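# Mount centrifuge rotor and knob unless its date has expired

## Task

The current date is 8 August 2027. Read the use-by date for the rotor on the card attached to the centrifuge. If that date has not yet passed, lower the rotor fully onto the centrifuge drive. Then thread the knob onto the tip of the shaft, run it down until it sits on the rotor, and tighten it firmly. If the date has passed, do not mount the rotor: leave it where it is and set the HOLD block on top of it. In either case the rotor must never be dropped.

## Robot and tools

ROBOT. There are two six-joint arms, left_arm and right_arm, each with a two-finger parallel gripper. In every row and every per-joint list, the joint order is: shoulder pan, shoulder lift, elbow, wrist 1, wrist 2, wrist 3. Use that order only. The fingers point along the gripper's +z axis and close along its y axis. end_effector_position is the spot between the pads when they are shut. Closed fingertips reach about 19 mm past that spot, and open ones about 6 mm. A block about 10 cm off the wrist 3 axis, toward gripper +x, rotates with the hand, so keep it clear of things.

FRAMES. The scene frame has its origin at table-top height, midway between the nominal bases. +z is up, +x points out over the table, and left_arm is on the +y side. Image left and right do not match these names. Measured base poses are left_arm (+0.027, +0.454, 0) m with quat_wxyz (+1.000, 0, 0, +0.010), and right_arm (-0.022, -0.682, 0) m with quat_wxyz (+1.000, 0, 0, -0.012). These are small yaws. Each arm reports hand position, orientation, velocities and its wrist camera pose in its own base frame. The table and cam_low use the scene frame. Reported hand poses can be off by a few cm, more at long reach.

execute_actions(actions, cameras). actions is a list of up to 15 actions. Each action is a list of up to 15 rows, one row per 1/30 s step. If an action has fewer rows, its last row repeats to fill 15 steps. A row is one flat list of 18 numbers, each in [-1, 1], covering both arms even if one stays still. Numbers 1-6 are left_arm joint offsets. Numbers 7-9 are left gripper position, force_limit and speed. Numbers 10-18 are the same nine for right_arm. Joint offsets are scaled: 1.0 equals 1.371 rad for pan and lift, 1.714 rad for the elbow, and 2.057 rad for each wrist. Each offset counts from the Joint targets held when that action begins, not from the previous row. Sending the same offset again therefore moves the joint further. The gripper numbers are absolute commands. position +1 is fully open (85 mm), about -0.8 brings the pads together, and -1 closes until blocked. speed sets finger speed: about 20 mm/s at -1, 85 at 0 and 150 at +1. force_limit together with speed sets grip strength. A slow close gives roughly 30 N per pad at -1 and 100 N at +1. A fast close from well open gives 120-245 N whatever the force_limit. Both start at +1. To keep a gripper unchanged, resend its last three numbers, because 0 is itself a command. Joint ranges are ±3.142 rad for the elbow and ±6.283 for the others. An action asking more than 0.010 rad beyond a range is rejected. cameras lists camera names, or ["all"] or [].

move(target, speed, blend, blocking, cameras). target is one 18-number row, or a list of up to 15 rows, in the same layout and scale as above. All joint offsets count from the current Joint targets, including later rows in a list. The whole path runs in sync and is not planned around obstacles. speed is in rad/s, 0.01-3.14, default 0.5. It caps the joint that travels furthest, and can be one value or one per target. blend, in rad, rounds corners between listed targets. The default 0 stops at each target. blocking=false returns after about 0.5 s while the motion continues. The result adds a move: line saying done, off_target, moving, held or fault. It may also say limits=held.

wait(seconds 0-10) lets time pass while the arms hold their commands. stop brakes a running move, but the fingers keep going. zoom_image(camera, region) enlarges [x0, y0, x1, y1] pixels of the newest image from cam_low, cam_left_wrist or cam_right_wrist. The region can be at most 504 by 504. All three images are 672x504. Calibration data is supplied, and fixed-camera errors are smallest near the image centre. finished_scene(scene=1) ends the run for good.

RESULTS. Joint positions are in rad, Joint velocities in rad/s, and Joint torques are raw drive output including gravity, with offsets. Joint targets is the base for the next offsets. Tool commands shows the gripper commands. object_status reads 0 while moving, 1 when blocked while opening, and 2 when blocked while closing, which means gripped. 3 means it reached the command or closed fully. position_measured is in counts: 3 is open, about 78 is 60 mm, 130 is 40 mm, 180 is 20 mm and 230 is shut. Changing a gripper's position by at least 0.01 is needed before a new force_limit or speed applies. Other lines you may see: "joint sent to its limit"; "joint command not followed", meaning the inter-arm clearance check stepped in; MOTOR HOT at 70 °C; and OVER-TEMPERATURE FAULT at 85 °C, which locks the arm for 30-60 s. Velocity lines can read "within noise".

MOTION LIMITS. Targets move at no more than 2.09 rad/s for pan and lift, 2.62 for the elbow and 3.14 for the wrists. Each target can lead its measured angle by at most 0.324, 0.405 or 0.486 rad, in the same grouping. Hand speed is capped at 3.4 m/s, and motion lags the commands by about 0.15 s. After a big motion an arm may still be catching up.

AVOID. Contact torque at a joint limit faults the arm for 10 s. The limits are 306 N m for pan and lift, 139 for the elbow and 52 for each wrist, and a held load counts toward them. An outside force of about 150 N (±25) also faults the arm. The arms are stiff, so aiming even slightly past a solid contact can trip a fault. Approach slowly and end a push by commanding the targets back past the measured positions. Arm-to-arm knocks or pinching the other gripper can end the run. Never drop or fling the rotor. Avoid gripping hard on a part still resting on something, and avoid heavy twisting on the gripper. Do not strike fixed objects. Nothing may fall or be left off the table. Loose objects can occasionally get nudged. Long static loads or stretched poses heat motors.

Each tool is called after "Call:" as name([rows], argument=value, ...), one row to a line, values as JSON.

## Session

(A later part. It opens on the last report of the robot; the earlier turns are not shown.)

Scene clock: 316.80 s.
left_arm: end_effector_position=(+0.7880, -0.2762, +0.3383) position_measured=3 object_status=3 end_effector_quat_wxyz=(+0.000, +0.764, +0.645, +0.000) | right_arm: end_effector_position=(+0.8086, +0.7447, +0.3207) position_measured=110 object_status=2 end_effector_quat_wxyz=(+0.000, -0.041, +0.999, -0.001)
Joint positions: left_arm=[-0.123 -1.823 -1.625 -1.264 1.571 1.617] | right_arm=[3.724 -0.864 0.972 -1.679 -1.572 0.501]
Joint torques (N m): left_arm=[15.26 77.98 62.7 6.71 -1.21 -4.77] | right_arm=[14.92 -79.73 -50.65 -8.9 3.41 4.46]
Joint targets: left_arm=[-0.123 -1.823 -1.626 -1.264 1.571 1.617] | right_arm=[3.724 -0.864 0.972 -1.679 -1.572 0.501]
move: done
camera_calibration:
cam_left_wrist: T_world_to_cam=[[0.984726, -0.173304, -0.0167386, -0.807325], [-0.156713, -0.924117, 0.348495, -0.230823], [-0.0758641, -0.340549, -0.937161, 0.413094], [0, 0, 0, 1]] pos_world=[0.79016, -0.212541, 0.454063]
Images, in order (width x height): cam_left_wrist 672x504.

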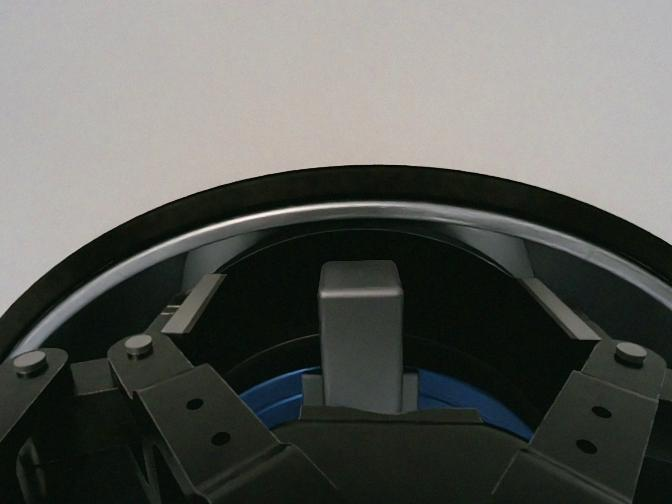

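Call:
move(target=[0,0,0,0,0,0,1,0,-0.5,0,0,0,0,0,0,1,0.4,-0.5])

Call:
move(target=[0,0,0,0,0,0,-1,-0.5,-1,0,0,0,0,0,0,1,0.4,-0.5], cameras=["cam_left_wrist","cam_right_wrist"])

Scene clock: 318.07 s.
left_arm: end_effector_position=(+0.7880, -0.2762, +0.3382) position_measured=3 object_status=3 end_effector_quat_wxyz=(+0.000, +0.764, +0.645, +0.000) | right_arm: end_effector_position=(+0.8086, +0.7447, +0.3207) position_measured=3 object_status=3 end_effector_quat_wxyz=(+0.000, -0.041, +0.999, -0.001)
Joint positions: left_arm=[-0.123 -1.823 -1.626 -1.264 1.571 1.617] | right_arm=[3.724 -0.864 0.972 -1.679 -1.572 0.501]
Joint torques (N m): left_arm=[14.4 77.53 64.88 6.33 -0.86 -4.92] | right_arm=[-15.85 -99.29 -44.47 -8.9 -2.92 4.32]
Joint targets: left_arm=[-0.123 -1.823 -1.626 -1.264 1.571 1.617] | right_arm=[3.724 -0.864 0.972 -1.679 -1.572 0.501]
move: done

Scene clock: 321.47 s.
left_arm: end_effector_position=(+0.7880, -0.2762, +0.3382) position_measured=170 object_status=0 end_effector_quat_wxyz=(+0.000, +0.764, +0.645, +0.000) | right_arm: end_effector_position=(+0.8086, +0.7447, +0.3207) position_measured=3 object_status=3 end_effector_quat_wxyz=(+0.000, -0.041, +0.999, -0.001)
Joint positions: left_arm=[-0.123 -1.823 -1.626 -1.263 1.571 1.617] | right_arm=[3.724 -0.864 0.972 -1.679 -1.572 0.501]
Joint torques (N m): left_arm=[10.8 78.34 65.27 3.14 -0.75 -3.26] | right_arm=[-15.51 -99.08 -32.87 -8.91 -2.99 3.76]
Joint targets: left_arm=[-0.123 -1.823 -1.626 -1.264 1.571 1.617] | right_arm=[3.724 -0.864 0.972 -1.679 -1.572 0.501]
move: done
camera_calibration:
cam_left_wrist: T_world_to_cam=[[0.984734, -0.17327, -0.0166463, -0.807368], [-0.156715, -0.924122, 0.348481, -0.230782], [-0.0757647, -0.340552, -0.937168, 0.412924], [0, 0, 0, 1]] pos_world=[0.79016, -0.212541, 0.453963]
cam_right_wrist: T_world_to_cam=[[-0.0940486, 0.995509, -0.0108415, -0.65552], [0.934041, 0.092, 0.345113, -0.911986], [0.344561, 0.0223311, -0.938498, 0.135828], [0, 0, 0, 1]] pos_world=[0.74338, 0.733445, 0.435106]
Images, in order (width x height): cam_left_wrist 672x504, cam_right_wrist 672x504.

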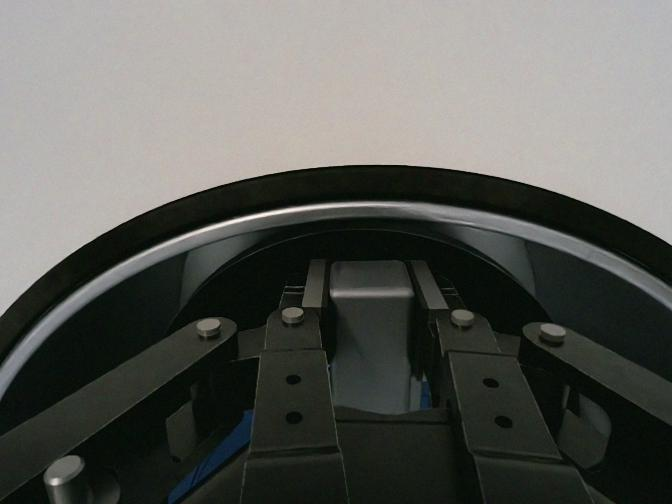

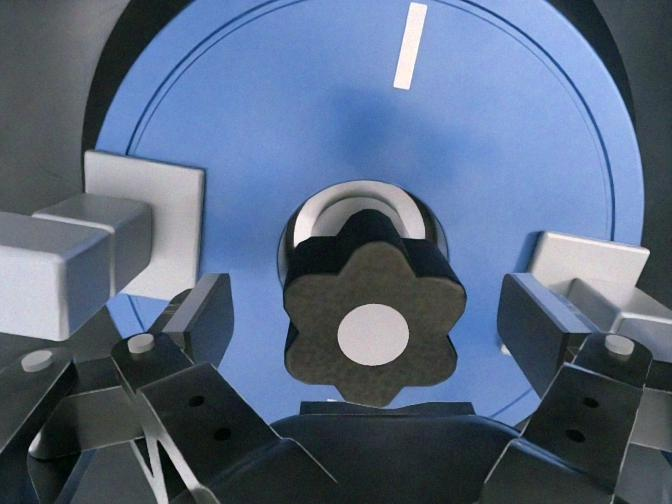

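Call:
move(target=[0,0,0,0,0,0,-1,-0.5,-1,0.0007,-0.00203,0.00275,-0.00094,0,-0.7636,1,0.4,-0.5], speed=1.2)

Call:
move(target=[0,0,0,0,0,0,-1,-0.5,-1,0,0,0,0,0,-0.7636,1,0.4,-0.5], speed=1.2, cameras=["cam_left_wrist","cam_right_wrist"])

Scene clock: 323.90 s.
left_arm: end_effector_position=(+0.7880, -0.2762, +0.3382) position_measured=170 object_status=2 end_effector_quat_wxyz=(+0.000, +0.764, +0.645, +0.000) | right_arm: end_effector_position=(+0.8067, +0.7447, +0.3208) position_measured=3 object_status=3 end_effector_quat_wxyz=(+0.001, +0.736, -0.677, +0.001)
Joint positions: left_arm=[-0.123 -1.823 -1.626 -1.264 1.571 1.617] | right_arm=[3.725 -0.866 0.977 -1.681 -1.572 -1.07]
Joint torques (N m): left_arm=[6.18 86.15 71.59 0.24 -0.99 2.98] | right_arm=[7.99 -99.03 -31.92 -11.47 -2.61 -4.67]
Joint targets: left_arm=[-0.123 -1.823 -1.626 -1.264 1.571 1.617] | right_arm=[3.725 -0.866 0.977 -1.681 -1.572 -1.070]
move: done

Scene clock: 325.97 s.
left_arm: end_effector_position=(+0.7880, -0.2762, +0.3382) position_measured=170 object_status=2 end_effector_quat_wxyz=(+0.000, +0.764, +0.645, +0.000) | right_arm: end_effector_position=(+0.8067, +0.7447, +0.3208) position_measured=3 object_status=3 end_effector_quat_wxyz=(+0.001, +0.999, +0.041, +0.000)
Joint positions: left_arm=[-0.123 -1.823 -1.626 -1.264 1.571 1.617] | right_arm=[3.725 -0.866 0.977 -1.681 -1.572 -2.641]
Joint torques (N m): left_arm=[4.11 91.88 75.02 -0.21 -0.61 3.12] | right_arm=[8.22 -99.28 -32.38 -11.06 -2.39 -4.56]
Joint targets: left_arm=[-0.123 -1.823 -1.626 -1.264 1.571 1.617] | right_arm=[3.725 -0.866 0.977 -1.681 -1.572 -2.641]
move: done
camera_calibration:
cam_left_wrist: T_world_to_cam=[[0.984726, -0.173304, -0.0167386, -0.807327], [-0.156713, -0.924117, 0.348495, -0.230788], [-0.0758641, -0.340549, -0.937161, 0.413], [0, 0, 0, 1]] pos_world=[0.79016, -0.212541, 0.453963]
cam_right_wrist: T_world_to_cam=[[0.0950013, -0.995447, -0.00779727, 0.673557], [-0.933942, -0.0918372, 0.345424, 0.733625], [-0.344567, -0.0255335, -0.938414, 0.728007], [0, 0, 0, 1]] pos_world=[0.872022, 0.756453, 0.435012]
Images, in order (width x height): cam_left_wrist 672x504, cam_right_wrist 672x504.

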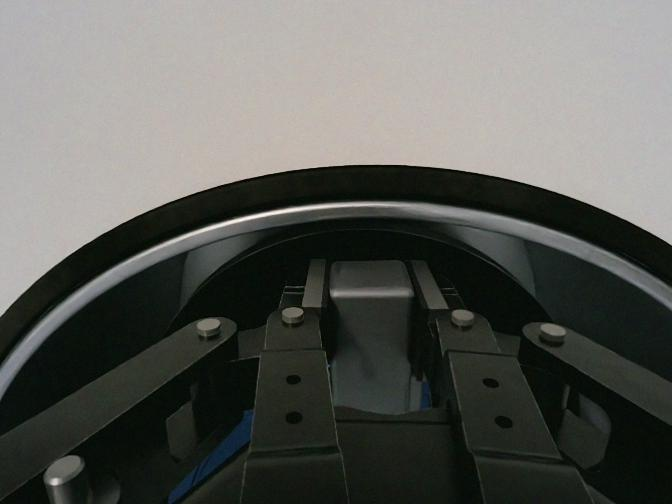

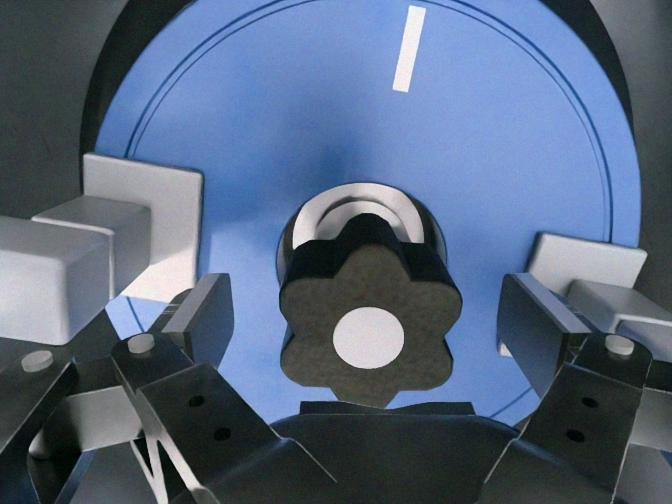

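Call:
move(target=[0,0,0,0,0,0,-1,-0.5,-1,-0.0002,0.00066,-0.00087,0.0003,0,0,1,0.4,-0.5])

Call:
move(target=[0,0,0,0,0,0,-1,-0.5,-1,0,0,0,0,0,0,-1,0.4,-1], cameras=["cam_right_wrist"])

Scene clock: 327.13 s.
left_arm: end_effector_position=(+0.7880, -0.2762, +0.3382) position_measured=170 object_status=2 end_effector_quat_wxyz=(+0.000, +0.764, +0.645, +0.000) | right_arm: end_effector_position=(+0.8073, +0.7448, +0.3207) position_measured=3 object_status=3 end_effector_quat_wxyz=(+0.001, +0.999, +0.041, +0.000)
Joint positions: left_arm=[-0.123 -1.823 -1.626 -1.264 1.571 1.617] | right_arm=[3.725 -0.865 0.976 -1.68 -1.572 -2.641]
Joint torques (N m): left_arm=[6.05 96.67 77.97 0.48 -1.04 3.32] | right_arm=[-15.53 -78.76 -50.57 -1.35 -1.94 -4.63]
Joint targets: left_arm=[-0.123 -1.823 -1.626 -1.264 1.571 1.617] | right_arm=[3.725 -0.865 0.976 -1.680 -1.572 -2.641]
move: done

Scene clock: 329.63 s.
left_arm: end_effector_position=(+0.7880, -0.2762, +0.3382) position_measured=170 object_status=2 end_effector_quat_wxyz=(+0.000, +0.764, +0.645, +0.000) | right_arm: end_effector_position=(+0.8074, +0.7447, +0.3208) position_measured=110 object_status=0 end_effector_quat_wxyz=(+0.001, +0.999, +0.041, +0.000)
Joint positions: left_arm=[-0.123 -1.823 -1.626 -1.264 1.571 1.617] | right_arm=[3.725 -0.865 0.975 -1.68 -1.572 -2.641]
Joint torques (N m): left_arm=[5.45 101.16 83.11 0.77 -0.86 3.27] | right_arm=[-12.06 -77.44 -36.54 -1.6 -1.67 -4.72]
Joint targets: left_arm=[-0.123 -1.823 -1.626 -1.264 1.571 1.617] | right_arm=[3.725 -0.865 0.976 -1.680 -1.572 -2.641]
move: done
camera_calibration:
cam_right_wrist: T_world_to_cam=[[0.094959, -0.99545, -0.00788767, 0.673579], [-0.933946, -0.091829, 0.345416, 0.734151], [-0.344568, -0.0254337, -0.938417, 0.728233], [0, 0, 0, 1]] pos_world=[0.872622, 0.756453, 0.435112]
Images, in order (width x height): cam_right_wrist 672x504.

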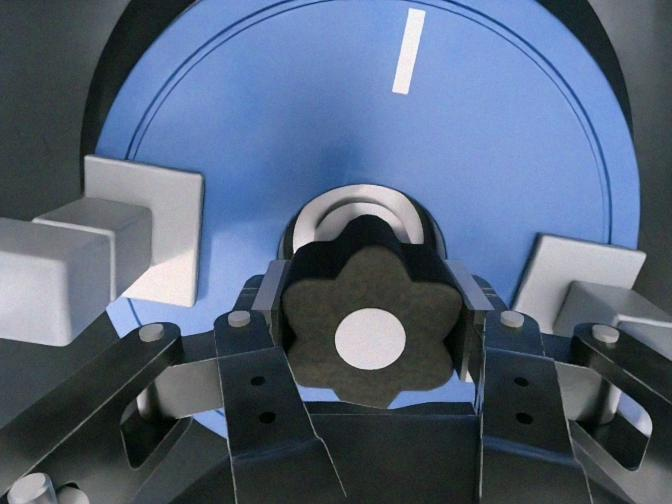

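Call:
move(target=[0,0,0,0,0,0,-1,-0.5,-1,0,0.00009,0.0005,-0.00047,0,0.7292,-1,0.4,-1], speed=0.6, cameras=["cam_right_wrist"])

Scene clock: 332.93 s.
left_arm: end_effector_position=(+0.7880, -0.2762, +0.3382) position_measured=170 object_status=2 end_effector_quat_wxyz=(+0.000, +0.764, +0.645, +0.000) | right_arm: end_effector_position=(+0.8073, +0.7447, +0.3201) position_measured=110 object_status=2 end_effector_quat_wxyz=(+0.001, +0.759, -0.651, +0.000)
Joint positions: left_arm=[-0.123 -1.823 -1.626 -1.264 1.571 1.617] | right_arm=[3.725 -0.865 0.976 -1.681 -1.572 -1.141]
Joint torques (N m): left_arm=[4.13 99.79 86.03 4.38 -0.86 3.15] | right_arm=[3.64 -60.03 -22.26 -10.69 1.85 4.65]
Joint targets: left_arm=[-0.123 -1.823 -1.626 -1.264 1.571 1.617] | right_arm=[3.725 -0.865 0.976 -1.681 -1.572 -1.141]
move: done
camera_calibration:
cam_right_wrist: T_world_to_cam=[[-0.986205, -0.165278, -0.0090783, 0.92859], [-0.158284, 0.925585, 0.343858, -0.649059], [-0.0484294, 0.340551, -0.938978, 0.216086], [0, 0, 0, 1]] pos_world=[0.82351, 0.680647, 0.434515]
Images, in order (width x height): cam_right_wrist 672x504.

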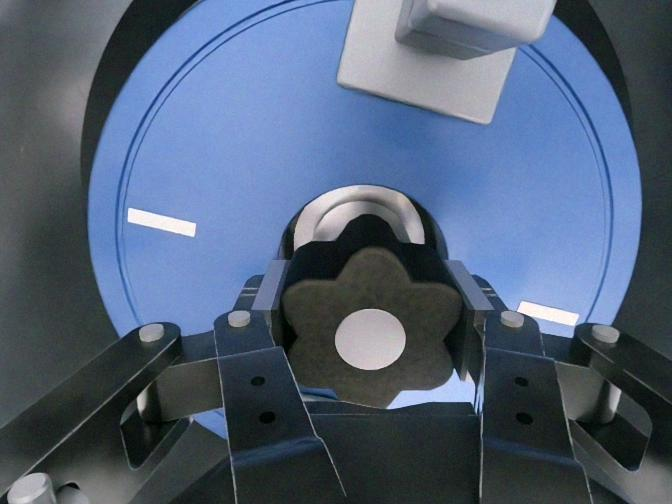

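Call:
move(target=[0,0,0,0,0,0,-1,-0.5,-1,0,0,0,0,0,0.7292,-1,0.4,-1], speed=0.6, cameras=["cam_right_wrist"])

Scene clock: 336.27 s.
left_arm: end_effector_position=(+0.7880, -0.2762, +0.3382) position_measured=170 object_status=2 end_effector_quat_wxyz=(+0.000, +0.764, +0.645, +0.000) | right_arm: end_effector_position=(+0.8073, +0.7447, +0.3201) position_measured=110 object_status=2 end_effector_quat_wxyz=(+0.000, -0.112, +0.994, -0.001)
Joint positions: left_arm=[-0.123 -1.823 -1.626 -1.264 1.571 1.617] | right_arm=[3.725 -0.865 0.976 -1.681 -1.572 0.359]
Joint torques (N m): left_arm=[4.37 101.35 85.52 4.77 -0.94 2.57] | right_arm=[11.66 -76.68 -40.09 -9.6 1.12 5.43]
Joint targets: left_arm=[-0.123 -1.823 -1.626 -1.264 1.571 1.617] | right_arm=[3.725 -0.865 0.976 -1.681 -1.572 0.359]
move: done
camera_calibration:
cam_right_wrist: T_world_to_cam=[[-0.234462, 0.972064, -0.0108915, -0.524743], [0.911615, 0.223745, 0.344814, -0.990382], [0.337618, 0.070917, -0.938608, 0.105075], [0, 0, 0, 1]] pos_world=[0.744339, 0.724226, 0.434407]
Images, in order (width x height): cam_right_wrist 672x504.

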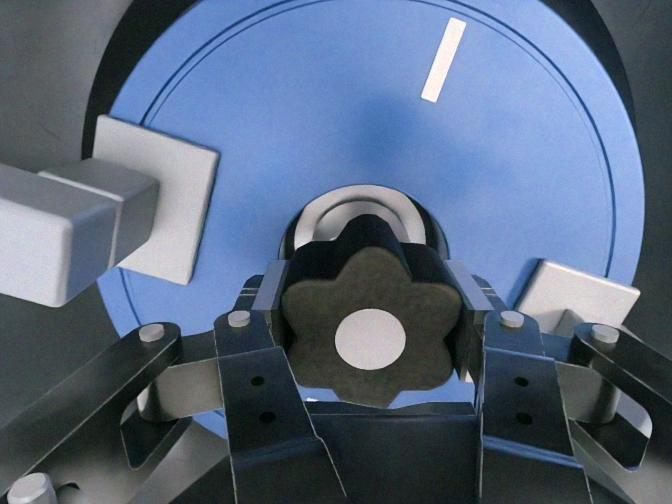

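Call:
move(target=[0,0,0,0,0,0,1,-0.5,-0.5,0,0,0,0,0,0,-1,0.4,-1])

Call:
move([
  [0,0.02795,0.08902,-0.09281,0,0,1,-0.5,-0.5,0,0,0,0,0,0,-1,0.4,-1],
  [0.2,0.02795,0.08902,-0.09281,0,0,1,-0.5,-0.5,0,0,0,0,0,0,-1,0.4,-1],
], speed=0.5, blend=0.05, cameras=["cam_right_wrist"])

Scene clock: 338.57 s.
left_arm: end_effector_position=(+0.7880, -0.2762, +0.3382) position_measured=3 object_status=0 end_effector_quat_wxyz=(+0.000, +0.764, +0.645, +0.000) | right_arm: end_effector_position=(+0.8073, +0.7447, +0.3201) position_measured=110 object_status=2 end_effector_quat_wxyz=(+0.000, -0.112, +0.994, -0.001)
Joint positions: left_arm=[-0.123 -1.823 -1.626 -1.264 1.571 1.617] | right_arm=[3.725 -0.865 0.976 -1.681 -1.572 0.359]
Joint torques (N m): left_arm=[6.55 100.7 84.9 4.13 -1.06 3.14] | right_arm=[11.4 -90.57 -52.19 -8.68 0.01 -3.46]
Joint targets: left_arm=[-0.123 -1.823 -1.626 -1.264 1.571 1.617] | right_arm=[3.725 -0.865 0.976 -1.681 -1.572 0.359]
move: done

Scene clock: 340.07 s.
left_arm: end_effector_position=(+0.8333, -0.0526, +0.4501) position_measured=3 object_status=3 end_effector_quat_wxyz=(+0.000, +0.669, +0.743, +0.000) | right_arm: end_effector_position=(+0.8073, +0.7447, +0.3201) position_measured=110 object_status=2 end_effector_quat_wxyz=(+0.000, -0.112, +0.994, -0.001)
Joint positions: left_arm=[0.151 -1.785 -1.473 -1.454 1.571 1.617] | right_arm=[3.725 -0.865 0.976 -1.681 -1.572 0.359]
Joint torques (N m): left_arm=[12.43 103.76 94.23 1.15 -0.69 2.99] | right_arm=[10.43 -89.99 -52.69 -8.23 -0.75 -3.54]
Joint targets: left_arm=[0.151 -1.785 -1.473 -1.454 1.571 1.617] | right_arm=[3.725 -0.865 0.976 -1.681 -1.572 0.359]
move: done
camera_calibration:
cam_right_wrist: T_world_to_cam=[[-0.234277, 0.972109, -0.010844, -0.525031], [0.911629, 0.223549, 0.344902, -0.990347], [0.337707, 0.070917, -0.938576, 0.105082], [0, 0, 0, 1]] pos_world=[0.74434, 0.724326, 0.434507]
Images, in order (width x height): cam_right_wrist 672x504.

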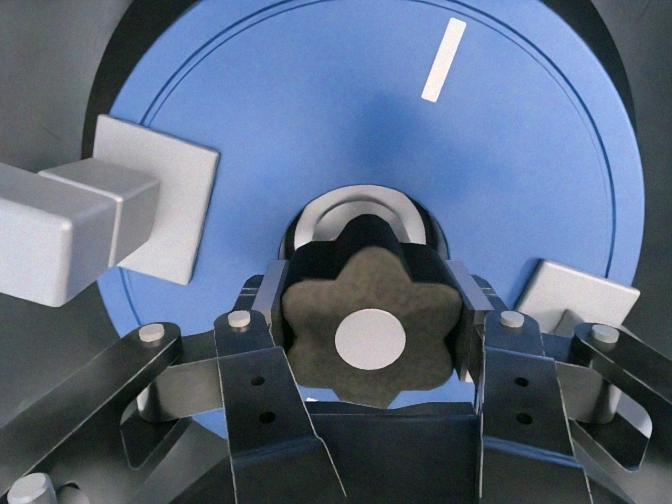

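Call:
move(target=[0,0,0,0,0,0,1,-0.5,-0.5,0,0.0001,0.00058,-0.00055,0,0.99,-1,0.4,-1], speed=0.8, cameras=["cam_right_wrist"])

Scene clock: 343.50 s.
left_arm: end_effector_position=(+0.8333, -0.0524, +0.4501) position_measured=3 object_status=3 end_effector_quat_wxyz=(+0.000, +0.669, +0.743, +0.000) | right_arm: end_effector_position=(+0.8073, +0.7448, +0.3194) position_measured=110 object_status=2 end_effector_quat_wxyz=(+0.001, +0.787, +0.617, +0.000)
Joint positions: left_arm=[0.151 -1.785 -1.473 -1.454 1.571 1.617] | right_arm=[3.725 -0.865 0.977 -1.682 -1.572 2.396]
Joint torques (N m): left_arm=[19.34 84.13 93.45 1.28 -1.04 2.88] | right_arm=[-6 -60.16 -21.09 -12.58 -0.83 4.19]
Joint targets: left_arm=[0.151 -1.785 -1.473 -1.454 1.571 1.617] | right_arm=[3.725 -0.865 0.977 -1.682 -1.572 2.396]
move: done
camera_calibration:
cam_right_wrist: T_world_to_cam=[[0.973817, -0.227154, -0.00902463, -0.607744], [-0.210029, -0.914174, 0.346659, 0.762268], [-0.0869952, -0.335687, -0.937948, 0.749868], [0, 0, 0, 1]] pos_world=[0.817165, 0.810516, 0.433605]
Images, in order (width x height): cam_right_wrist 672x504.

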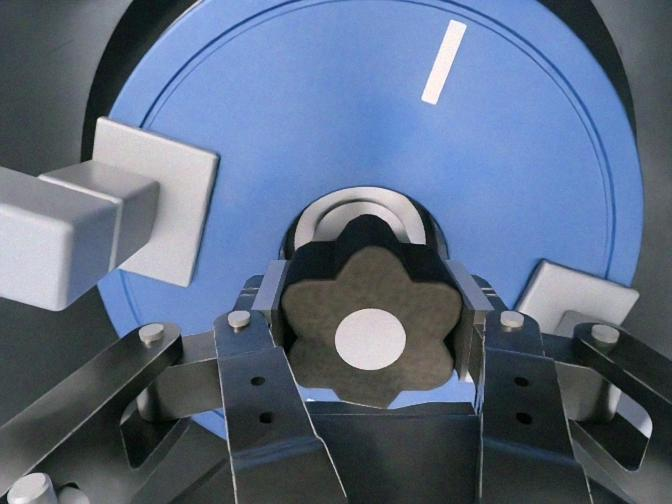

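Call:
move(target=[0,0,0,0,0,0,1,-0.5,-0.5,0,0,0,0,0,0.5105,-1,0.4,-1], speed=0.8)

Call:
move(target=[-0.19015,0.01262,-0.01231,0.00185,0,-0.02013,1,-0.5,-0.5,0,0,0,0,0,0,-1,0.4,-1], speed=0.5, cameras=["cam_left_wrist","cam_right_wrist"])

Scene clock: 346.43 s.
left_arm: end_effector_position=(+0.8333, -0.0524, +0.4501) position_measured=3 object_status=3 end_effector_quat_wxyz=(+0.000, +0.669, +0.743, +0.000) | right_arm: end_effector_position=(+0.8073, +0.7447, +0.3194) position_measured=110 object_status=2 end_effector_quat_wxyz=(+0.001, +0.990, +0.139, +0.000)
Joint positions: left_arm=[0.151 -1.785 -1.473 -1.454 1.571 1.617] | right_arm=[3.725 -0.865 0.977 -1.682 -1.572 3.446]
Joint torques (N m): left_arm=[19.13 83.61 94.25 1.53 -0.52 3.25] | right_arm=[-15.86 -59.53 -23.42 -3.82 -0.96 4.93]
Joint targets: left_arm=[0.151 -1.785 -1.473 -1.454 1.571 1.617] | right_arm=[3.725 -0.865 0.977 -1.682 -1.572 3.446]
move: done

Scene clock: 347.53 s.
left_arm: end_effector_position=(+0.7811, -0.2641, +0.4501) position_measured=3 object_status=3 end_effector_quat_wxyz=(+0.000, +0.746, +0.666, +0.000) | right_arm: end_effector_position=(+0.8073, +0.7447, +0.3194) position_measured=110 object_status=2 end_effector_quat_wxyz=(+0.001, +0.990, +0.139, +0.000)
Joint positions: left_arm=[-0.109 -1.768 -1.494 -1.451 1.571 1.575] | right_arm=[3.725 -0.865 0.977 -1.682 -1.572 3.446]
Joint torques (N m): left_arm=[-3.94 103.91 67.19 6.02 -0.73 -4.84] | right_arm=[-9.76 -60.78 -25.11 -0.59 -1 4.57]
Joint targets: left_arm=[-0.109 -1.768 -1.494 -1.451 1.571 1.575] | right_arm=[3.725 -0.865 0.977 -1.682 -1.572 3.446]
move: done
camera_calibration:
cam_left_wrist: T_world_to_cam=[[0.992773, -0.118832, -0.0167528, -0.788404], [-0.105598, -0.931343, 0.348495, -0.301534], [-0.0570149, -0.344208, -0.937161, 0.50577], [0, 0, 0, 1]] pos_world=[0.779702, -0.200429, 0.565863]
cam_right_wrist: T_world_to_cam=[[0.287095, -0.95787, -0.00787065, 0.490468], [-0.898031, -0.272001, 0.345767, 0.839708], [-0.333341, -0.0922, -0.938287, 0.767562], [0, 0, 0, 1]] pos_world=[0.869133, 0.768976, 0.433711]
Images, in order (width x height): cam_left_wrist 672x504, cam_right_wrist 672x504.

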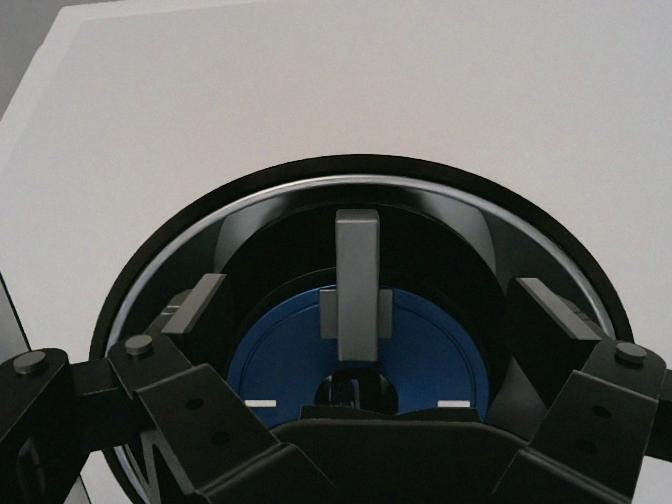

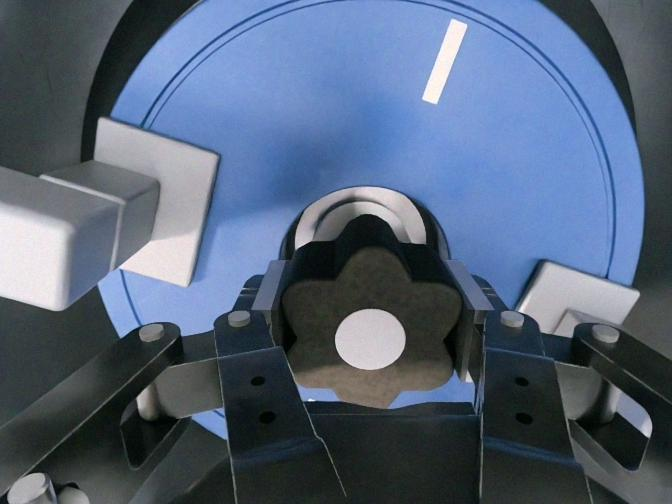

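Call:
move(target=[0,-0.02859,-0.08901,0.09322,0,0,1,-0.5,-0.5,0,0,0,0,0,0,-1,0.4,-1], speed=0.15)

Call:
move(target=[0,0,0,0,0,0,1,-0.5,-0.5,0,0,0,0,0,0,1,0.4,0])

Call:
move(target=[0,0,0,0,0,0,-1,-0.5,-1,0,0,0,0,0,-0.7636,1,0.4,0], speed=1.2, cameras=["cam_left_wrist","cam_right_wrist"])

Scene clock: 349.50 s.
left_arm: end_effector_position=(+0.7811, -0.2643, +0.3382) position_measured=3 object_status=3 end_effector_quat_wxyz=(+0.000, +0.746, +0.666, +0.000) | right_arm: end_effector_position=(+0.8073, +0.7447, +0.3194) position_measured=110 object_status=2 end_effector_quat_wxyz=(+0.001, +0.990, +0.139, +0.000)
Joint positions: left_arm=[-0.109 -1.807 -1.646 -1.259 1.571 1.575] | right_arm=[3.725 -0.865 0.977 -1.682 -1.572 3.446]
Joint torques (N m): left_arm=[-0.99 74.43 62.93 6.73 -1.18 -4.71] | right_arm=[-2.67 -61.6 -27.58 -0.29 -1 4.56]
Joint targets: left_arm=[-0.109 -1.807 -1.647 -1.259 1.571 1.575] | right_arm=[3.725 -0.865 0.977 -1.682 -1.572 3.446]
move: done

Scene clock: 350.27 s.
left_arm: end_effector_position=(+0.7811, -0.2643, +0.3381) position_measured=3 object_status=3 end_effector_quat_wxyz=(+0.000, +0.746, +0.666, +0.000) | right_arm: end_effector_position=(+0.8073, +0.7447, +0.3194) position_measured=3 object_status=0 end_effector_quat_wxyz=(+0.001, +0.990, +0.139, +0.000)
Joint positions: left_arm=[-0.109 -1.807 -1.647 -1.259 1.571 1.575] | right_arm=[3.725 -0.865 0.977 -1.682 -1.572 3.446]
Joint torques (N m): left_arm=[3.14 76.15 63.52 6.22 -0.95 -4.58] | right_arm=[0.92 -98.85 -50.16 -11.03 -1.19 4.27]
Joint targets: left_arm=[-0.109 -1.807 -1.647 -1.259 1.571 1.575] | right_arm=[3.725 -0.865 0.977 -1.682 -1.572 3.446]
move: done

Scene clock: 353.70 s.
left_arm: end_effector_position=(+0.7811, -0.2643, +0.3381) position_measured=171 object_status=0 end_effector_quat_wxyz=(+0.000, +0.746, +0.666, +0.000) | right_arm: end_effector_position=(+0.8073, +0.7447, +0.3194) position_measured=3 object_status=3 end_effector_quat_wxyz=(+0.000, +0.602, +0.799, -0.001)
Joint positions: left_arm=[-0.109 -1.807 -1.647 -1.259 1.571 1.575] | right_arm=[3.725 -0.865 0.977 -1.682 -1.572 1.875]
Joint torques (N m): left_arm=[7.56 73.53 64.88 3.95 -0.21 -4.17] | right_arm=[7.1 -98.96 -48.26 -10.84 -1.1 -4.73]
Joint targets: left_arm=[-0.109 -1.807 -1.647 -1.259 1.571 1.575] | right_arm=[3.725 -0.865 0.977 -1.682 -1.572 1.875]
move: done
camera_calibration:
cam_left_wrist: T_world_to_cam=[[0.992752, -0.119017, -0.0166835, -0.790456], [-0.105795, -0.93132, 0.348498, -0.26252], [-0.0570147, -0.344207, -0.937161, 0.400745], [0, 0, 0, 1]] pos_world=[0.779802, -0.200629, 0.453863]
cam_right_wrist: T_world_to_cam=[[0.957844, 0.287121, -0.00985512, -0.977559], [0.272598, -0.897497, 0.346684, 0.36021], [0.0906952, -0.334756, -0.93793, 0.605712], [0, 0, 0, 1]] pos_world=[0.783221, 0.80673, 0.433603]
Images, in order (width x height): cam_left_wrist 672x504, cam_right_wrist 672x504.

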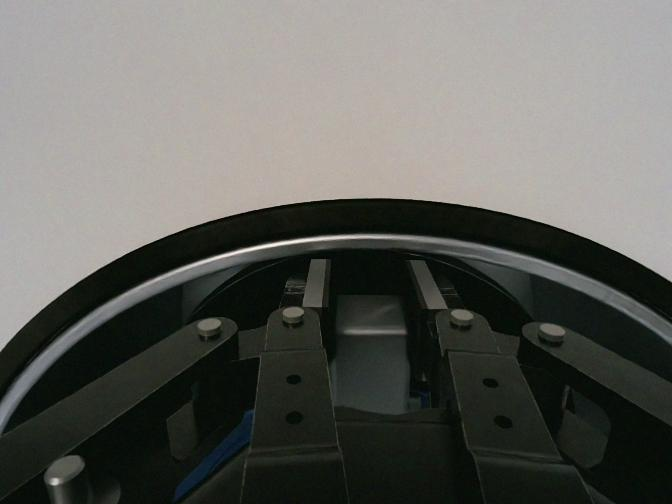

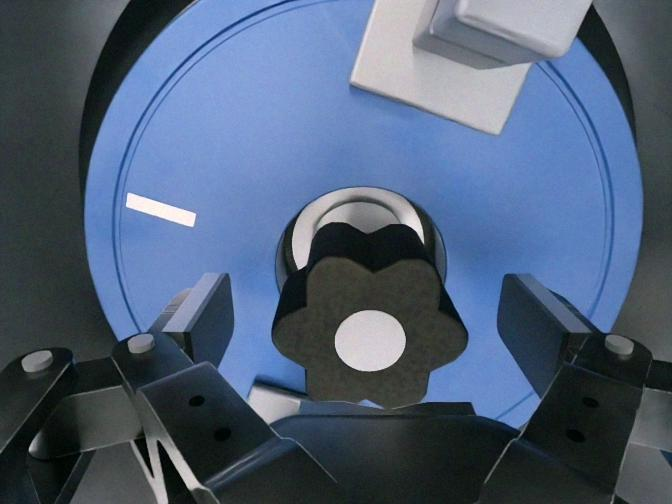

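Call:
execute_actions([
  [[0,0,0,0,0,0,-1,-0.5,-1,0,0,0,0,0,-0.7636,1,0.4,0]],
  [[0,0,0,0,0,0,-1,-0.5,-1,0,0,0,0,0,-0.7636,1,0.4,0]],
  [[0,0,0,0,0,0,-1,-0.5,-1,0,0,0,0,0,-0.7636,1,0.4,0]],
  [[0,0,0,0,0,0,-1,-0.5,-1,0,0,0,0,0,-0.7636,1,0.4,0]],
  [[0,0,0,0,0,0,-1,-0.5,-1,0,0,0,0,0,-0.7636,1,0.4,0]],
])

Call:
move(target=[0,0,0,0,0,0,-1,-0.5,-1,0,0,0,0,0,0,-1,0.4,-1], cameras=["cam_right_wrist"])

Scene clock: 357.17 s.
left_arm: end_effector_position=(+0.7811, -0.2643, +0.3381) position_measured=171 object_status=2 end_effector_quat_wxyz=(+0.000, +0.746, +0.666, +0.000) | right_arm: end_effector_position=(+0.8073, +0.7447, +0.3194) position_measured=3 object_status=3 end_effector_quat_wxyz=(+0.000, -0.139, +0.990, -0.001)
Joint positions: left_arm=[-0.109 -1.807 -1.647 -1.259 1.571 1.575] | right_arm=[3.725 -0.865 0.977 -1.682 -1.572 -5.979]
Joint torques (N m): left_arm=[5.37 77.93 70.39 0.59 -0.71 -4.33] | right_arm=[7.1 -97.33 -45.82 -9.57 -1.16 -4.71]
Joint targets: left_arm=[-0.109 -1.807 -1.647 -1.259 1.571 1.575] | right_arm=[3.725 -0.865 0.977 -1.682 -1.572 -5.979]
Step readings (joint positions of left_arm | right_arm):
0: [-0.109 -1.807 -1.647 -1.259 1.571 1.575] | [3.725 -0.865 0.977 -1.682 -1.572 1.875]
1: [-0.109 -1.807 -1.647 -1.259 1.571 1.575] | [3.725 -0.865 0.977 -1.682 -1.572 1.871]
2: [-0.109 -1.807 -1.647 -1.259 1.571 1.575] | [3.725 -0.865 0.977 -1.682 -1.572 1.838]
4: [-0.109 -1.807 -1.647 -1.259 1.571 1.575] | [3.725 -0.865 0.977 -1.682 -1.572 1.718]
8: [-0.109 -1.807 -1.647 -1.259 1.571 1.575] | [3.725 -0.865 0.977 -1.682 -1.572 1.352]
15: [-0.109 -1.807 -1.647 -1.259 1.571 1.575] | [3.725 -0.865 0.977 -1.682 -1.572 0.640]
16: [-0.109 -1.807 -1.647 -1.259 1.571 1.575] | [3.725 -0.865 0.977 -1.682 -1.572 0.541]
17: [-0.109 -1.807 -1.647 -1.259 1.571 1.575] | [3.725 -0.865 0.977 -1.682 -1.572 0.443]
19: [-0.109 -1.807 -1.647 -1.259 1.571 1.575] | [3.725 -0.865 0.977 -1.682 -1.572 0.220]
23: [-0.109 -1.807 -1.647 -1.259 1.571 1.575] | [3.725 -0.865 0.977 -1.682 -1.572 -0.180]
30: [-0.109 -1.807 -1.647 -1.259 1.571 1.575] | [3.725 -0.865 0.977 -1.682 -1.572 -0.908]
31: [-0.109 -1.807 -1.647 -1.259 1.571 1.575] | [3.725 -0.865 0.977 -1.682 -1.572 -1.033]
32: [-0.109 -1.807 -1.647 -1.259 1.571 1.575] | [3.725 -0.865 0.977 -1.682 -1.572 -1.134]
34: [-0.109 -1.807 -1.647 -1.259 1.571 1.575] | [3.725 -0.865 0.977 -1.682 -1.572 -1.335]
38: [-0.109 -1.807 -1.647 -1.259 1.571 1.575] | [3.725 -0.865 0.977 -1.682 -1.572 -1.762]
45: [-0.109 -1.807 -1.647 -1.259 1.571 1.575] | [3.725 -0.865 0.977 -1.682 -1.572 -2.491]
46: [-0.109 -1.807 -1.647 -1.259 1.571 1.575] | [3.725 -0.865 0.977 -1.682 -1.572 -2.592]
47: [-0.109 -1.807 -1.647 -1.259 1.571 1.575] | [3.725 -0.865 0.977 -1.682 -1.572 -2.692]
49: [-0.109 -1.807 -1.647 -1.259 1.571 1.575] | [3.725 -0.865 0.977 -1.682 -1.572 -2.918]
53: [-0.109 -1.807 -1.647 -1.259 1.571 1.575] | [3.725 -0.865 0.977 -1.682 -1.572 -3.320]
60: [-0.109 -1.807 -1.647 -1.259 1.571 1.575] | [3.725 -0.865 0.977 -1.682 -1.572 -4.049]
61: [-0.109 -1.807 -1.647 -1.259 1.571 1.575] | [3.725 -0.865 0.977 -1.682 -1.572 -4.175]
62: [-0.109 -1.807 -1.647 -1.259 1.571 1.575] | [3.725 -0.865 0.977 -1.682 -1.572 -4.275]
64: [-0.109 -1.807 -1.647 -1.259 1.571 1.575] | [3.725 -0.865 0.977 -1.682 -1.572 -4.476]
68: [-0.109 -1.807 -1.647 -1.259 1.571 1.575] | [3.725 -0.865 0.977 -1.682 -1.572 -4.904]
75: [-0.109 -1.807 -1.647 -1.259 1.571 1.575] | [3.725 -0.865 0.977 -1.682 -1.572 -5.633]

Scene clock: 359.67 s.
left_arm: end_effector_position=(+0.7811, -0.2643, +0.3381) position_measured=171 object_status=2 end_effector_quat_wxyz=(+0.000, +0.746, +0.666, +0.000) | right_arm: end_effector_position=(+0.8073, +0.7447, +0.3195) position_measured=110 object_status=0 end_effector_quat_wxyz=(+0.000, -0.139, +0.990, -0.001)
Joint positions: left_arm=[-0.109 -1.807 -1.647 -1.259 1.571 1.575] | right_arm=[3.725 -0.865 0.977 -1.682 -1.572 -5.979]
Joint torques (N m): left_arm=[8 77.81 74.24 0.79 -0.98 -3.36] | right_arm=[7.13 -88.93 -44.44 -8.79 -1.46 -4.73]
Joint targets: left_arm=[-0.109 -1.807 -1.647 -1.259 1.571 1.575] | right_arm=[3.725 -0.865 0.977 -1.682 -1.572 -5.979]
move: done
camera_calibration:
cam_right_wrist: T_world_to_cam=[[-0.287621, 0.957683, -0.0108166, -0.471181], [0.897901, 0.273562, 0.344874, -1.01624], [0.333239, 0.0894808, -0.938587, 0.0942145], [0, 0, 0, 1]] pos_world=[0.745566, 0.720816, 0.433807]
Images, in order (width x height): cam_right_wrist 672x504.

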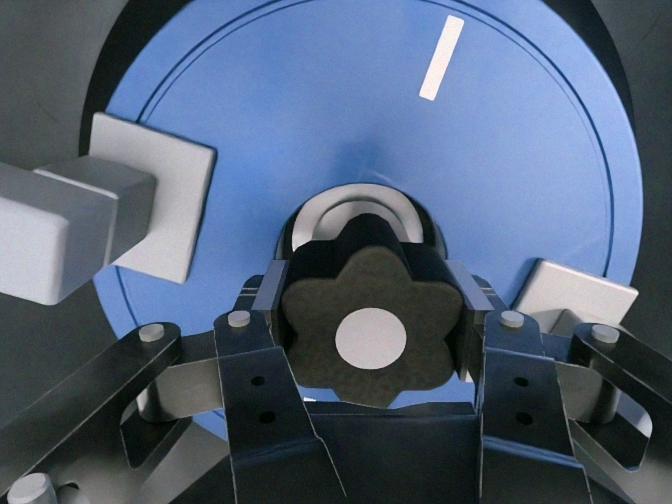

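Call:
move(target=[0,0,0,0,0,0,-1,-0.5,-1,0,0.0001,0.00053,-0.00051,0,0.99,-1,0.4,-1], speed=1.5)

Call:
move(target=[0,0,0,0,0,0,-1,-0.5,-1,0,0.0001,0.00053,-0.00051,0,0.99,-1,0.4,-1], speed=1.5)

Call:
move(target=[0,0,0,0,0,0,-1,-0.5,-1,0,0.0001,0.00053,-0.00051,0,0.99,-1,0.4,-1], speed=1.5)

Scene clock: 362.07 s.
left_arm: end_effector_position=(+0.7811, -0.2643, +0.3381) position_measured=171 object_status=2 end_effector_quat_wxyz=(+0.000, +0.746, +0.666, +0.000) | right_arm: end_effector_position=(+0.8073, +0.7447, +0.3188) position_measured=110 object_status=2 end_effector_quat_wxyz=(+0.001, +0.770, +0.638, -0.001)
Joint positions: left_arm=[-0.109 -1.807 -1.647 -1.259 1.571 1.575] | right_arm=[3.725 -0.865 0.978 -1.683 -1.572 -3.943]
Joint torques (N m): left_arm=[7.51 76.26 79.97 2.7 -0.58 -3.42] | right_arm=[6.14 -79.48 -36.12 -15.83 -1.4 5.5]
Joint targets: left_arm=[-0.109 -1.807 -1.647 -1.259 1.571 1.575] | right_arm=[3.725 -0.865 0.978 -1.683 -1.572 -3.943]
move: done

Scene clock: 364.23 s.
left_arm: end_effector_position=(+0.7811, -0.2643, +0.3381) position_measured=171 object_status=2 end_effector_quat_wxyz=(+0.000, +0.746, +0.666, +0.000) | right_arm: end_effector_position=(+0.8073, +0.7447, +0.3181) position_measured=110 object_status=2 end_effector_quat_wxyz=(+0.001, +0.947, -0.320, +0.000)
Joint positions: left_arm=[-0.109 -1.807 -1.647 -1.259 1.571 1.575] | right_arm=[3.725 -0.865 0.979 -1.684 -1.572 -1.906]
Joint torques (N m): left_arm=[6.18 79.64 81.22 3.92 -0.91 -3.47] | right_arm=[7.2 -87.4 -40.85 -16.74 -1.42 4.95]
Joint targets: left_arm=[-0.109 -1.807 -1.647 -1.259 1.571 1.575] | right_arm=[3.725 -0.865 0.979 -1.684 -1.572 -1.906]
move: done

Scene clock: 366.40 s.
left_arm: end_effector_position=(+0.7811, -0.2643, +0.3381) position_measured=171 object_status=2 end_effector_quat_wxyz=(+0.000, +0.746, +0.666, +0.000) | right_arm: end_effector_position=(+0.8073, +0.7447, +0.3175) position_measured=110 object_status=2 end_effector_quat_wxyz=(+0.000, -0.224, +0.974, -0.001)
Joint positions: left_arm=[-0.109 -1.807 -1.647 -1.259 1.571 1.575] | right_arm=[3.725 -0.865 0.98 -1.685 -1.572 0.13]
Joint torques (N m): left_arm=[8.31 79.53 84.57 5.23 -0.43 -3.33] | right_arm=[6.45 -97.99 -44.39 -15.32 -1.65 4.89]
Joint targets: left_arm=[-0.109 -1.807 -1.647 -1.259 1.571 1.575] | right_arm=[3.725 -0.865 0.980 -1.685 -1.572 0.131]
move: done

Call:
move(target=[0,0,0,0,0,0,-1,-0.5,-1,0,0.00017,0.00091,-0.00087,0,0.98,-1,0.4,-1], speed=1.8)

Call:
move(target=[0,0,0,0,0,0,-1,-0.5,-1,0,0.00012,0.00067,-0.00064,0,0.98,-1,0.4,-1], speed=1.8)

Call:
move(target=[0,0,0,0,0,0,-1,-0.5,-1,0,0.00012,0.00067,-0.00064,0,0.98,-1,0.4,-1], speed=1.8)

Call:
move(target=[0,0,0,0,0,0,-1,-0.5,-1,0,0,0,0,0,0,1,0.4,0], cameras=["cam_right_wrist"])

Scene clock: 368.73 s.
left_arm: end_effector_position=(+0.7811, -0.2643, +0.3381) position_measured=171 object_status=2 end_effector_quat_wxyz=(+0.000, +0.746, +0.666, +0.000) | right_arm: end_effector_position=(+0.8073, +0.7447, +0.3164) position_measured=110 object_status=2 end_effector_quat_wxyz=(+0.001, +0.704, +0.710, -0.001)
Joint positions: left_arm=[-0.109 -1.807 -1.647 -1.259 1.571 1.575] | right_arm=[3.725 -0.865 0.982 -1.687 -1.572 2.146]
Joint torques (N m): left_arm=[5 79.52 84.15 5.51 -1.09 -2.45] | right_arm=[7.21 -92.79 -44.46 -17.56 -1.11 4.48]
Joint targets: left_arm=[-0.109 -1.807 -1.647 -1.259 1.571 1.575] | right_arm=[3.725 -0.865 0.982 -1.687 -1.572 2.147]
move: done

Scene clock: 370.73 s.
left_arm: end_effector_position=(+0.7811, -0.2643, +0.3381) position_measured=171 object_status=2 end_effector_quat_wxyz=(+0.000, +0.746, +0.666, +0.000) | right_arm: end_effector_position=(+0.8073, +0.7447, +0.3156) position_measured=110 object_status=2 end_effector_quat_wxyz=(+0.001, +0.976, -0.217, +0.000)
Joint positions: left_arm=[-0.109 -1.807 -1.647 -1.259 1.571 1.575] | right_arm=[3.725 -0.864 0.983 -1.688 -1.572 4.163]
Joint torques (N m): left_arm=[6.75 79.88 85.46 5.11 -0.91 -2.37] | right_arm=[5.93 -96.44 -46.89 -18.85 -0.49 5.25]
Joint targets: left_arm=[-0.109 -1.807 -1.647 -1.259 1.571 1.575] | right_arm=[3.725 -0.864 0.983 -1.688 -1.572 4.163]
move: done

Scene clock: 372.73 s.
left_arm: end_effector_position=(+0.7812, -0.2643, +0.3381) position_measured=171 object_status=2 end_effector_quat_wxyz=(+0.000, +0.746, +0.666, +0.000) | right_arm: end_effector_position=(+0.8073, +0.7447, +0.3148) position_measured=110 object_status=2 end_effector_quat_wxyz=(+0.000, -0.337, +0.941, -0.001)
Joint positions: left_arm=[-0.109 -1.807 -1.647 -1.259 1.571 1.575] | right_arm=[3.725 -0.864 0.984 -1.69 -1.572 6.179]
Joint torques (N m): left_arm=[5.39 107.37 63.82 -6.89 -0.44 -1.97] | right_arm=[5.98 -102.69 -41.22 1.2 0.3 14.92]
Joint targets: left_arm=[-0.109 -1.807 -1.647 -1.259 1.571 1.575] | right_arm=[3.725 -0.864 0.984 -1.690 -1.572 6.179]
move: done

Scene clock: 373.50 s.
left_arm: end_effector_position=(+0.7811, -0.2643, +0.3381) position_measured=171 object_status=2 end_effector_quat_wxyz=(+0.000, +0.746, +0.666, +0.000) | right_arm: end_effector_position=(+0.8073, +0.7447, +0.3147) position_measured=3 object_status=0 end_effector_quat_wxyz=(+0.000, -0.337, +0.941, -0.001)
Joint positions: left_arm=[-0.109 -1.807 -1.647 -1.259 1.571 1.575] | right_arm=[3.725 -0.864 0.984 -1.69 -1.572 6.179]
Joint torques (N m): left_arm=[8.01 74.15 65.62 5.88 -0.56 -1.92] | right_arm=[5.81 -77.6 -44.37 -11.36 0.62 -4.66]
Joint targets: left_arm=[-0.109 -1.807 -1.647 -1.259 1.571 1.575] | right_arm=[3.725 -0.864 0.984 -1.690 -1.572 6.179]
move: done
camera_calibration:
cam_right_wrist: T_world_to_cam=[[-0.644132, 0.764843, -0.0104455, -0.0399364], [0.71579, 0.607523, 0.344325, -1.11613], [0.269701, 0.214314, -0.938792, 0.0481649], [0, 0, 0, 1]] pos_world=[0.760197, 0.698295, 0.42911]
Images, in order (width x height): cam_right_wrist 672x504.

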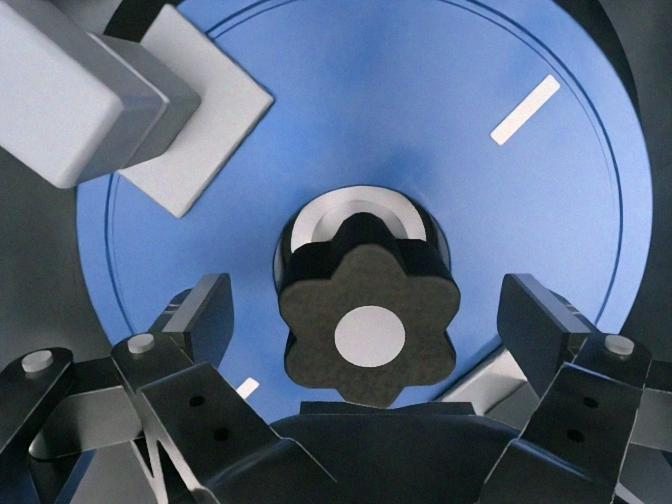

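Call:
zoom_image(camera="cam_right_wrist", region=[260, 170, 460, 320])

Call:
execute_actions([
  [[0,0,0,0,0,0,-1,-0.5,-1,0,0,0,0,0,-0.7636,1,0.4,0]],
  [[0,0,0,0,0,0,-1,-0.5,-1,0,0,0,0,0,-0.7636,1,0.4,0]],
  [[0,0,0,0,0,0,-1,-0.5,-1,0,0,0,0,0,-0.7636,1,0.4,0]],
  [[0,0,0,0,0,0,-1,-0.5,-1,0,0,0,0,0,-0.7636,1,0.4,0]],
], cameras=["cam_right_wrist"])

Call:
zoom_image(camera="cam_right_wrist", region=[260, 170, 460, 320])

Scaled by 2.520.

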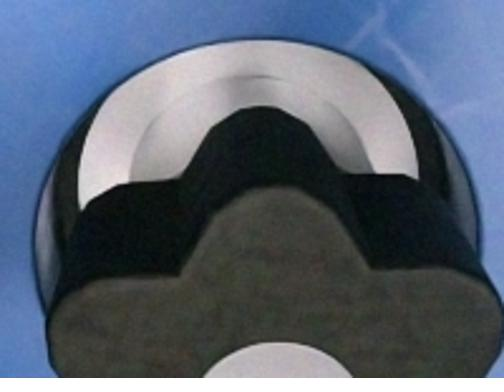

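Scene clock: 376.57 s.
left_arm: end_effector_position=(+0.7811, -0.2643, +0.3381) position_measured=171 object_status=2 end_effector_quat_wxyz=(+0.000, +0.746, +0.666, +0.000) | right_arm: end_effector_position=(+0.8073, +0.7447, +0.3147) position_measured=3 object_status=3 end_effector_quat_wxyz=(+0.000, -0.337, +0.941, -0.001)
Joint positions: left_arm=[-0.109 -1.807 -1.647 -1.259 1.571 1.575] | right_arm=[3.725 -0.864 0.984 -1.69 -1.572 -0.105]
Joint torques (N m): left_arm=[9.58 71.49 86.72 2.69 1.23 -1.43] | right_arm=[-3.02 -77.93 -49.94 -9.73 1.26 -4.97]
Joint targets: left_arm=[-0.109 -1.807 -1.647 -1.259 1.571 1.575] | right_arm=[3.725 -0.864 0.984 -1.690 -1.572 -0.105]
Step readings (joint positions of left_arm | right_arm):
0: [-0.109 -1.807 -1.647 -1.259 1.571 1.575] | [3.725 -0.864 0.984 -1.690 -1.572 6.179]
1: [-0.109 -1.807 -1.647 -1.259 1.571 1.575] | [3.725 -0.864 0.984 -1.690 -1.572 6.176]
2: [-0.109 -1.807 -1.647 -1.259 1.571 1.575] | [3.725 -0.864 0.984 -1.690 -1.572 6.147]
4: [-0.109 -1.807 -1.647 -1.259 1.571 1.575] | [3.725 -0.864 0.984 -1.690 -1.572 6.012]
8: [-0.109 -1.807 -1.647 -1.259 1.571 1.575] | [3.725 -0.864 0.984 -1.690 -1.572 5.668]
15: [-0.109 -1.807 -1.647 -1.259 1.571 1.575] | [3.725 -0.864 0.984 -1.690 -1.572 4.956]
16: [-0.109 -1.807 -1.647 -1.259 1.571 1.575] | [3.725 -0.864 0.984 -1.690 -1.572 4.832]
17: [-0.109 -1.807 -1.647 -1.259 1.571 1.575] | [3.725 -0.864 0.984 -1.690 -1.572 4.734]
19: [-0.109 -1.807 -1.647 -1.259 1.571 1.575] | [3.725 -0.864 0.984 -1.690 -1.572 4.536]
23: [-0.109 -1.807 -1.647 -1.259 1.571 1.575] | [3.725 -0.864 0.984 -1.690 -1.572 4.111]
30: [-0.109 -1.807 -1.647 -1.259 1.571 1.575] | [3.725 -0.864 0.984 -1.690 -1.572 3.383]
31: [-0.109 -1.807 -1.647 -1.259 1.571 1.575] | [3.725 -0.864 0.984 -1.690 -1.572 3.283]
32: [-0.109 -1.807 -1.647 -1.259 1.571 1.575] | [3.725 -0.864 0.984 -1.690 -1.572 3.182]
34: [-0.109 -1.807 -1.647 -1.259 1.571 1.575] | [3.725 -0.864 0.984 -1.690 -1.572 2.956]
38: [-0.109 -1.807 -1.647 -1.259 1.571 1.575] | [3.725 -0.864 0.984 -1.690 -1.572 2.554]
45: [-0.109 -1.807 -1.647 -1.259 1.571 1.575] | [3.725 -0.864 0.984 -1.690 -1.572 1.825]
46: [-0.109 -1.807 -1.647 -1.259 1.571 1.575] | [3.725 -0.864 0.984 -1.690 -1.572 1.700]
47: [-0.109 -1.807 -1.647 -1.259 1.571 1.575] | [3.725 -0.864 0.984 -1.690 -1.572 1.599]
49: [-0.109 -1.807 -1.647 -1.259 1.571 1.575] | [3.725 -0.864 0.984 -1.690 -1.572 1.398]
53: [-0.109 -1.807 -1.647 -1.259 1.571 1.575] | [3.725 -0.864 0.984 -1.690 -1.572 0.971]
60: [-0.109 -1.807 -1.647 -1.259 1.571 1.575] | [3.725 -0.864 0.984 -1.690 -1.572 0.242]
camera_calibration:
cam_right_wrist: T_world_to_cam=[[-0.644332, 0.764673, -0.0105454, -0.0396211], [0.715609, 0.607739, 0.344321, -1.11614], [0.269702, 0.214311, -0.938793, 0.0481664], [0, 0, 0, 1]] pos_world=[0.760197, 0.698294, 0.42911]
Images, in order (width x height): cam_right_wrist 672x504.

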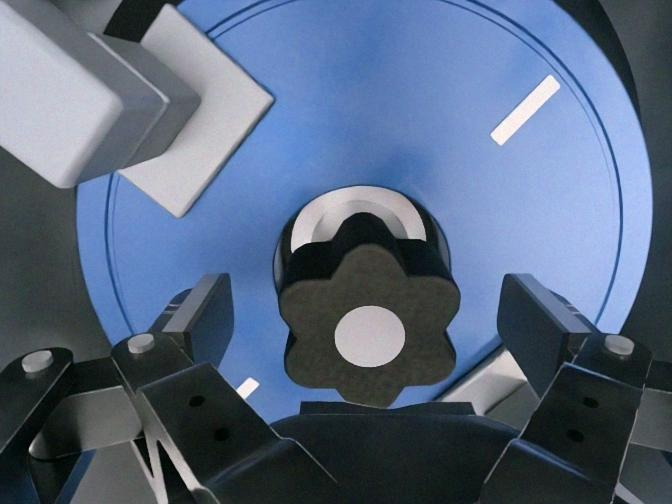

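Scaled by 2.520.

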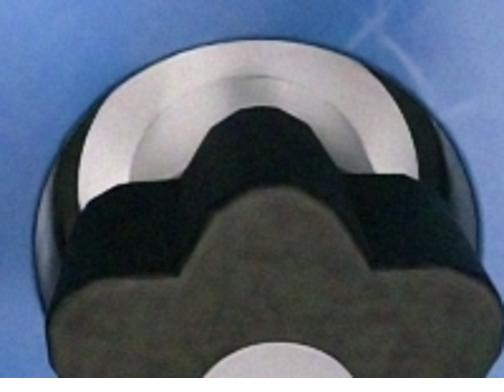

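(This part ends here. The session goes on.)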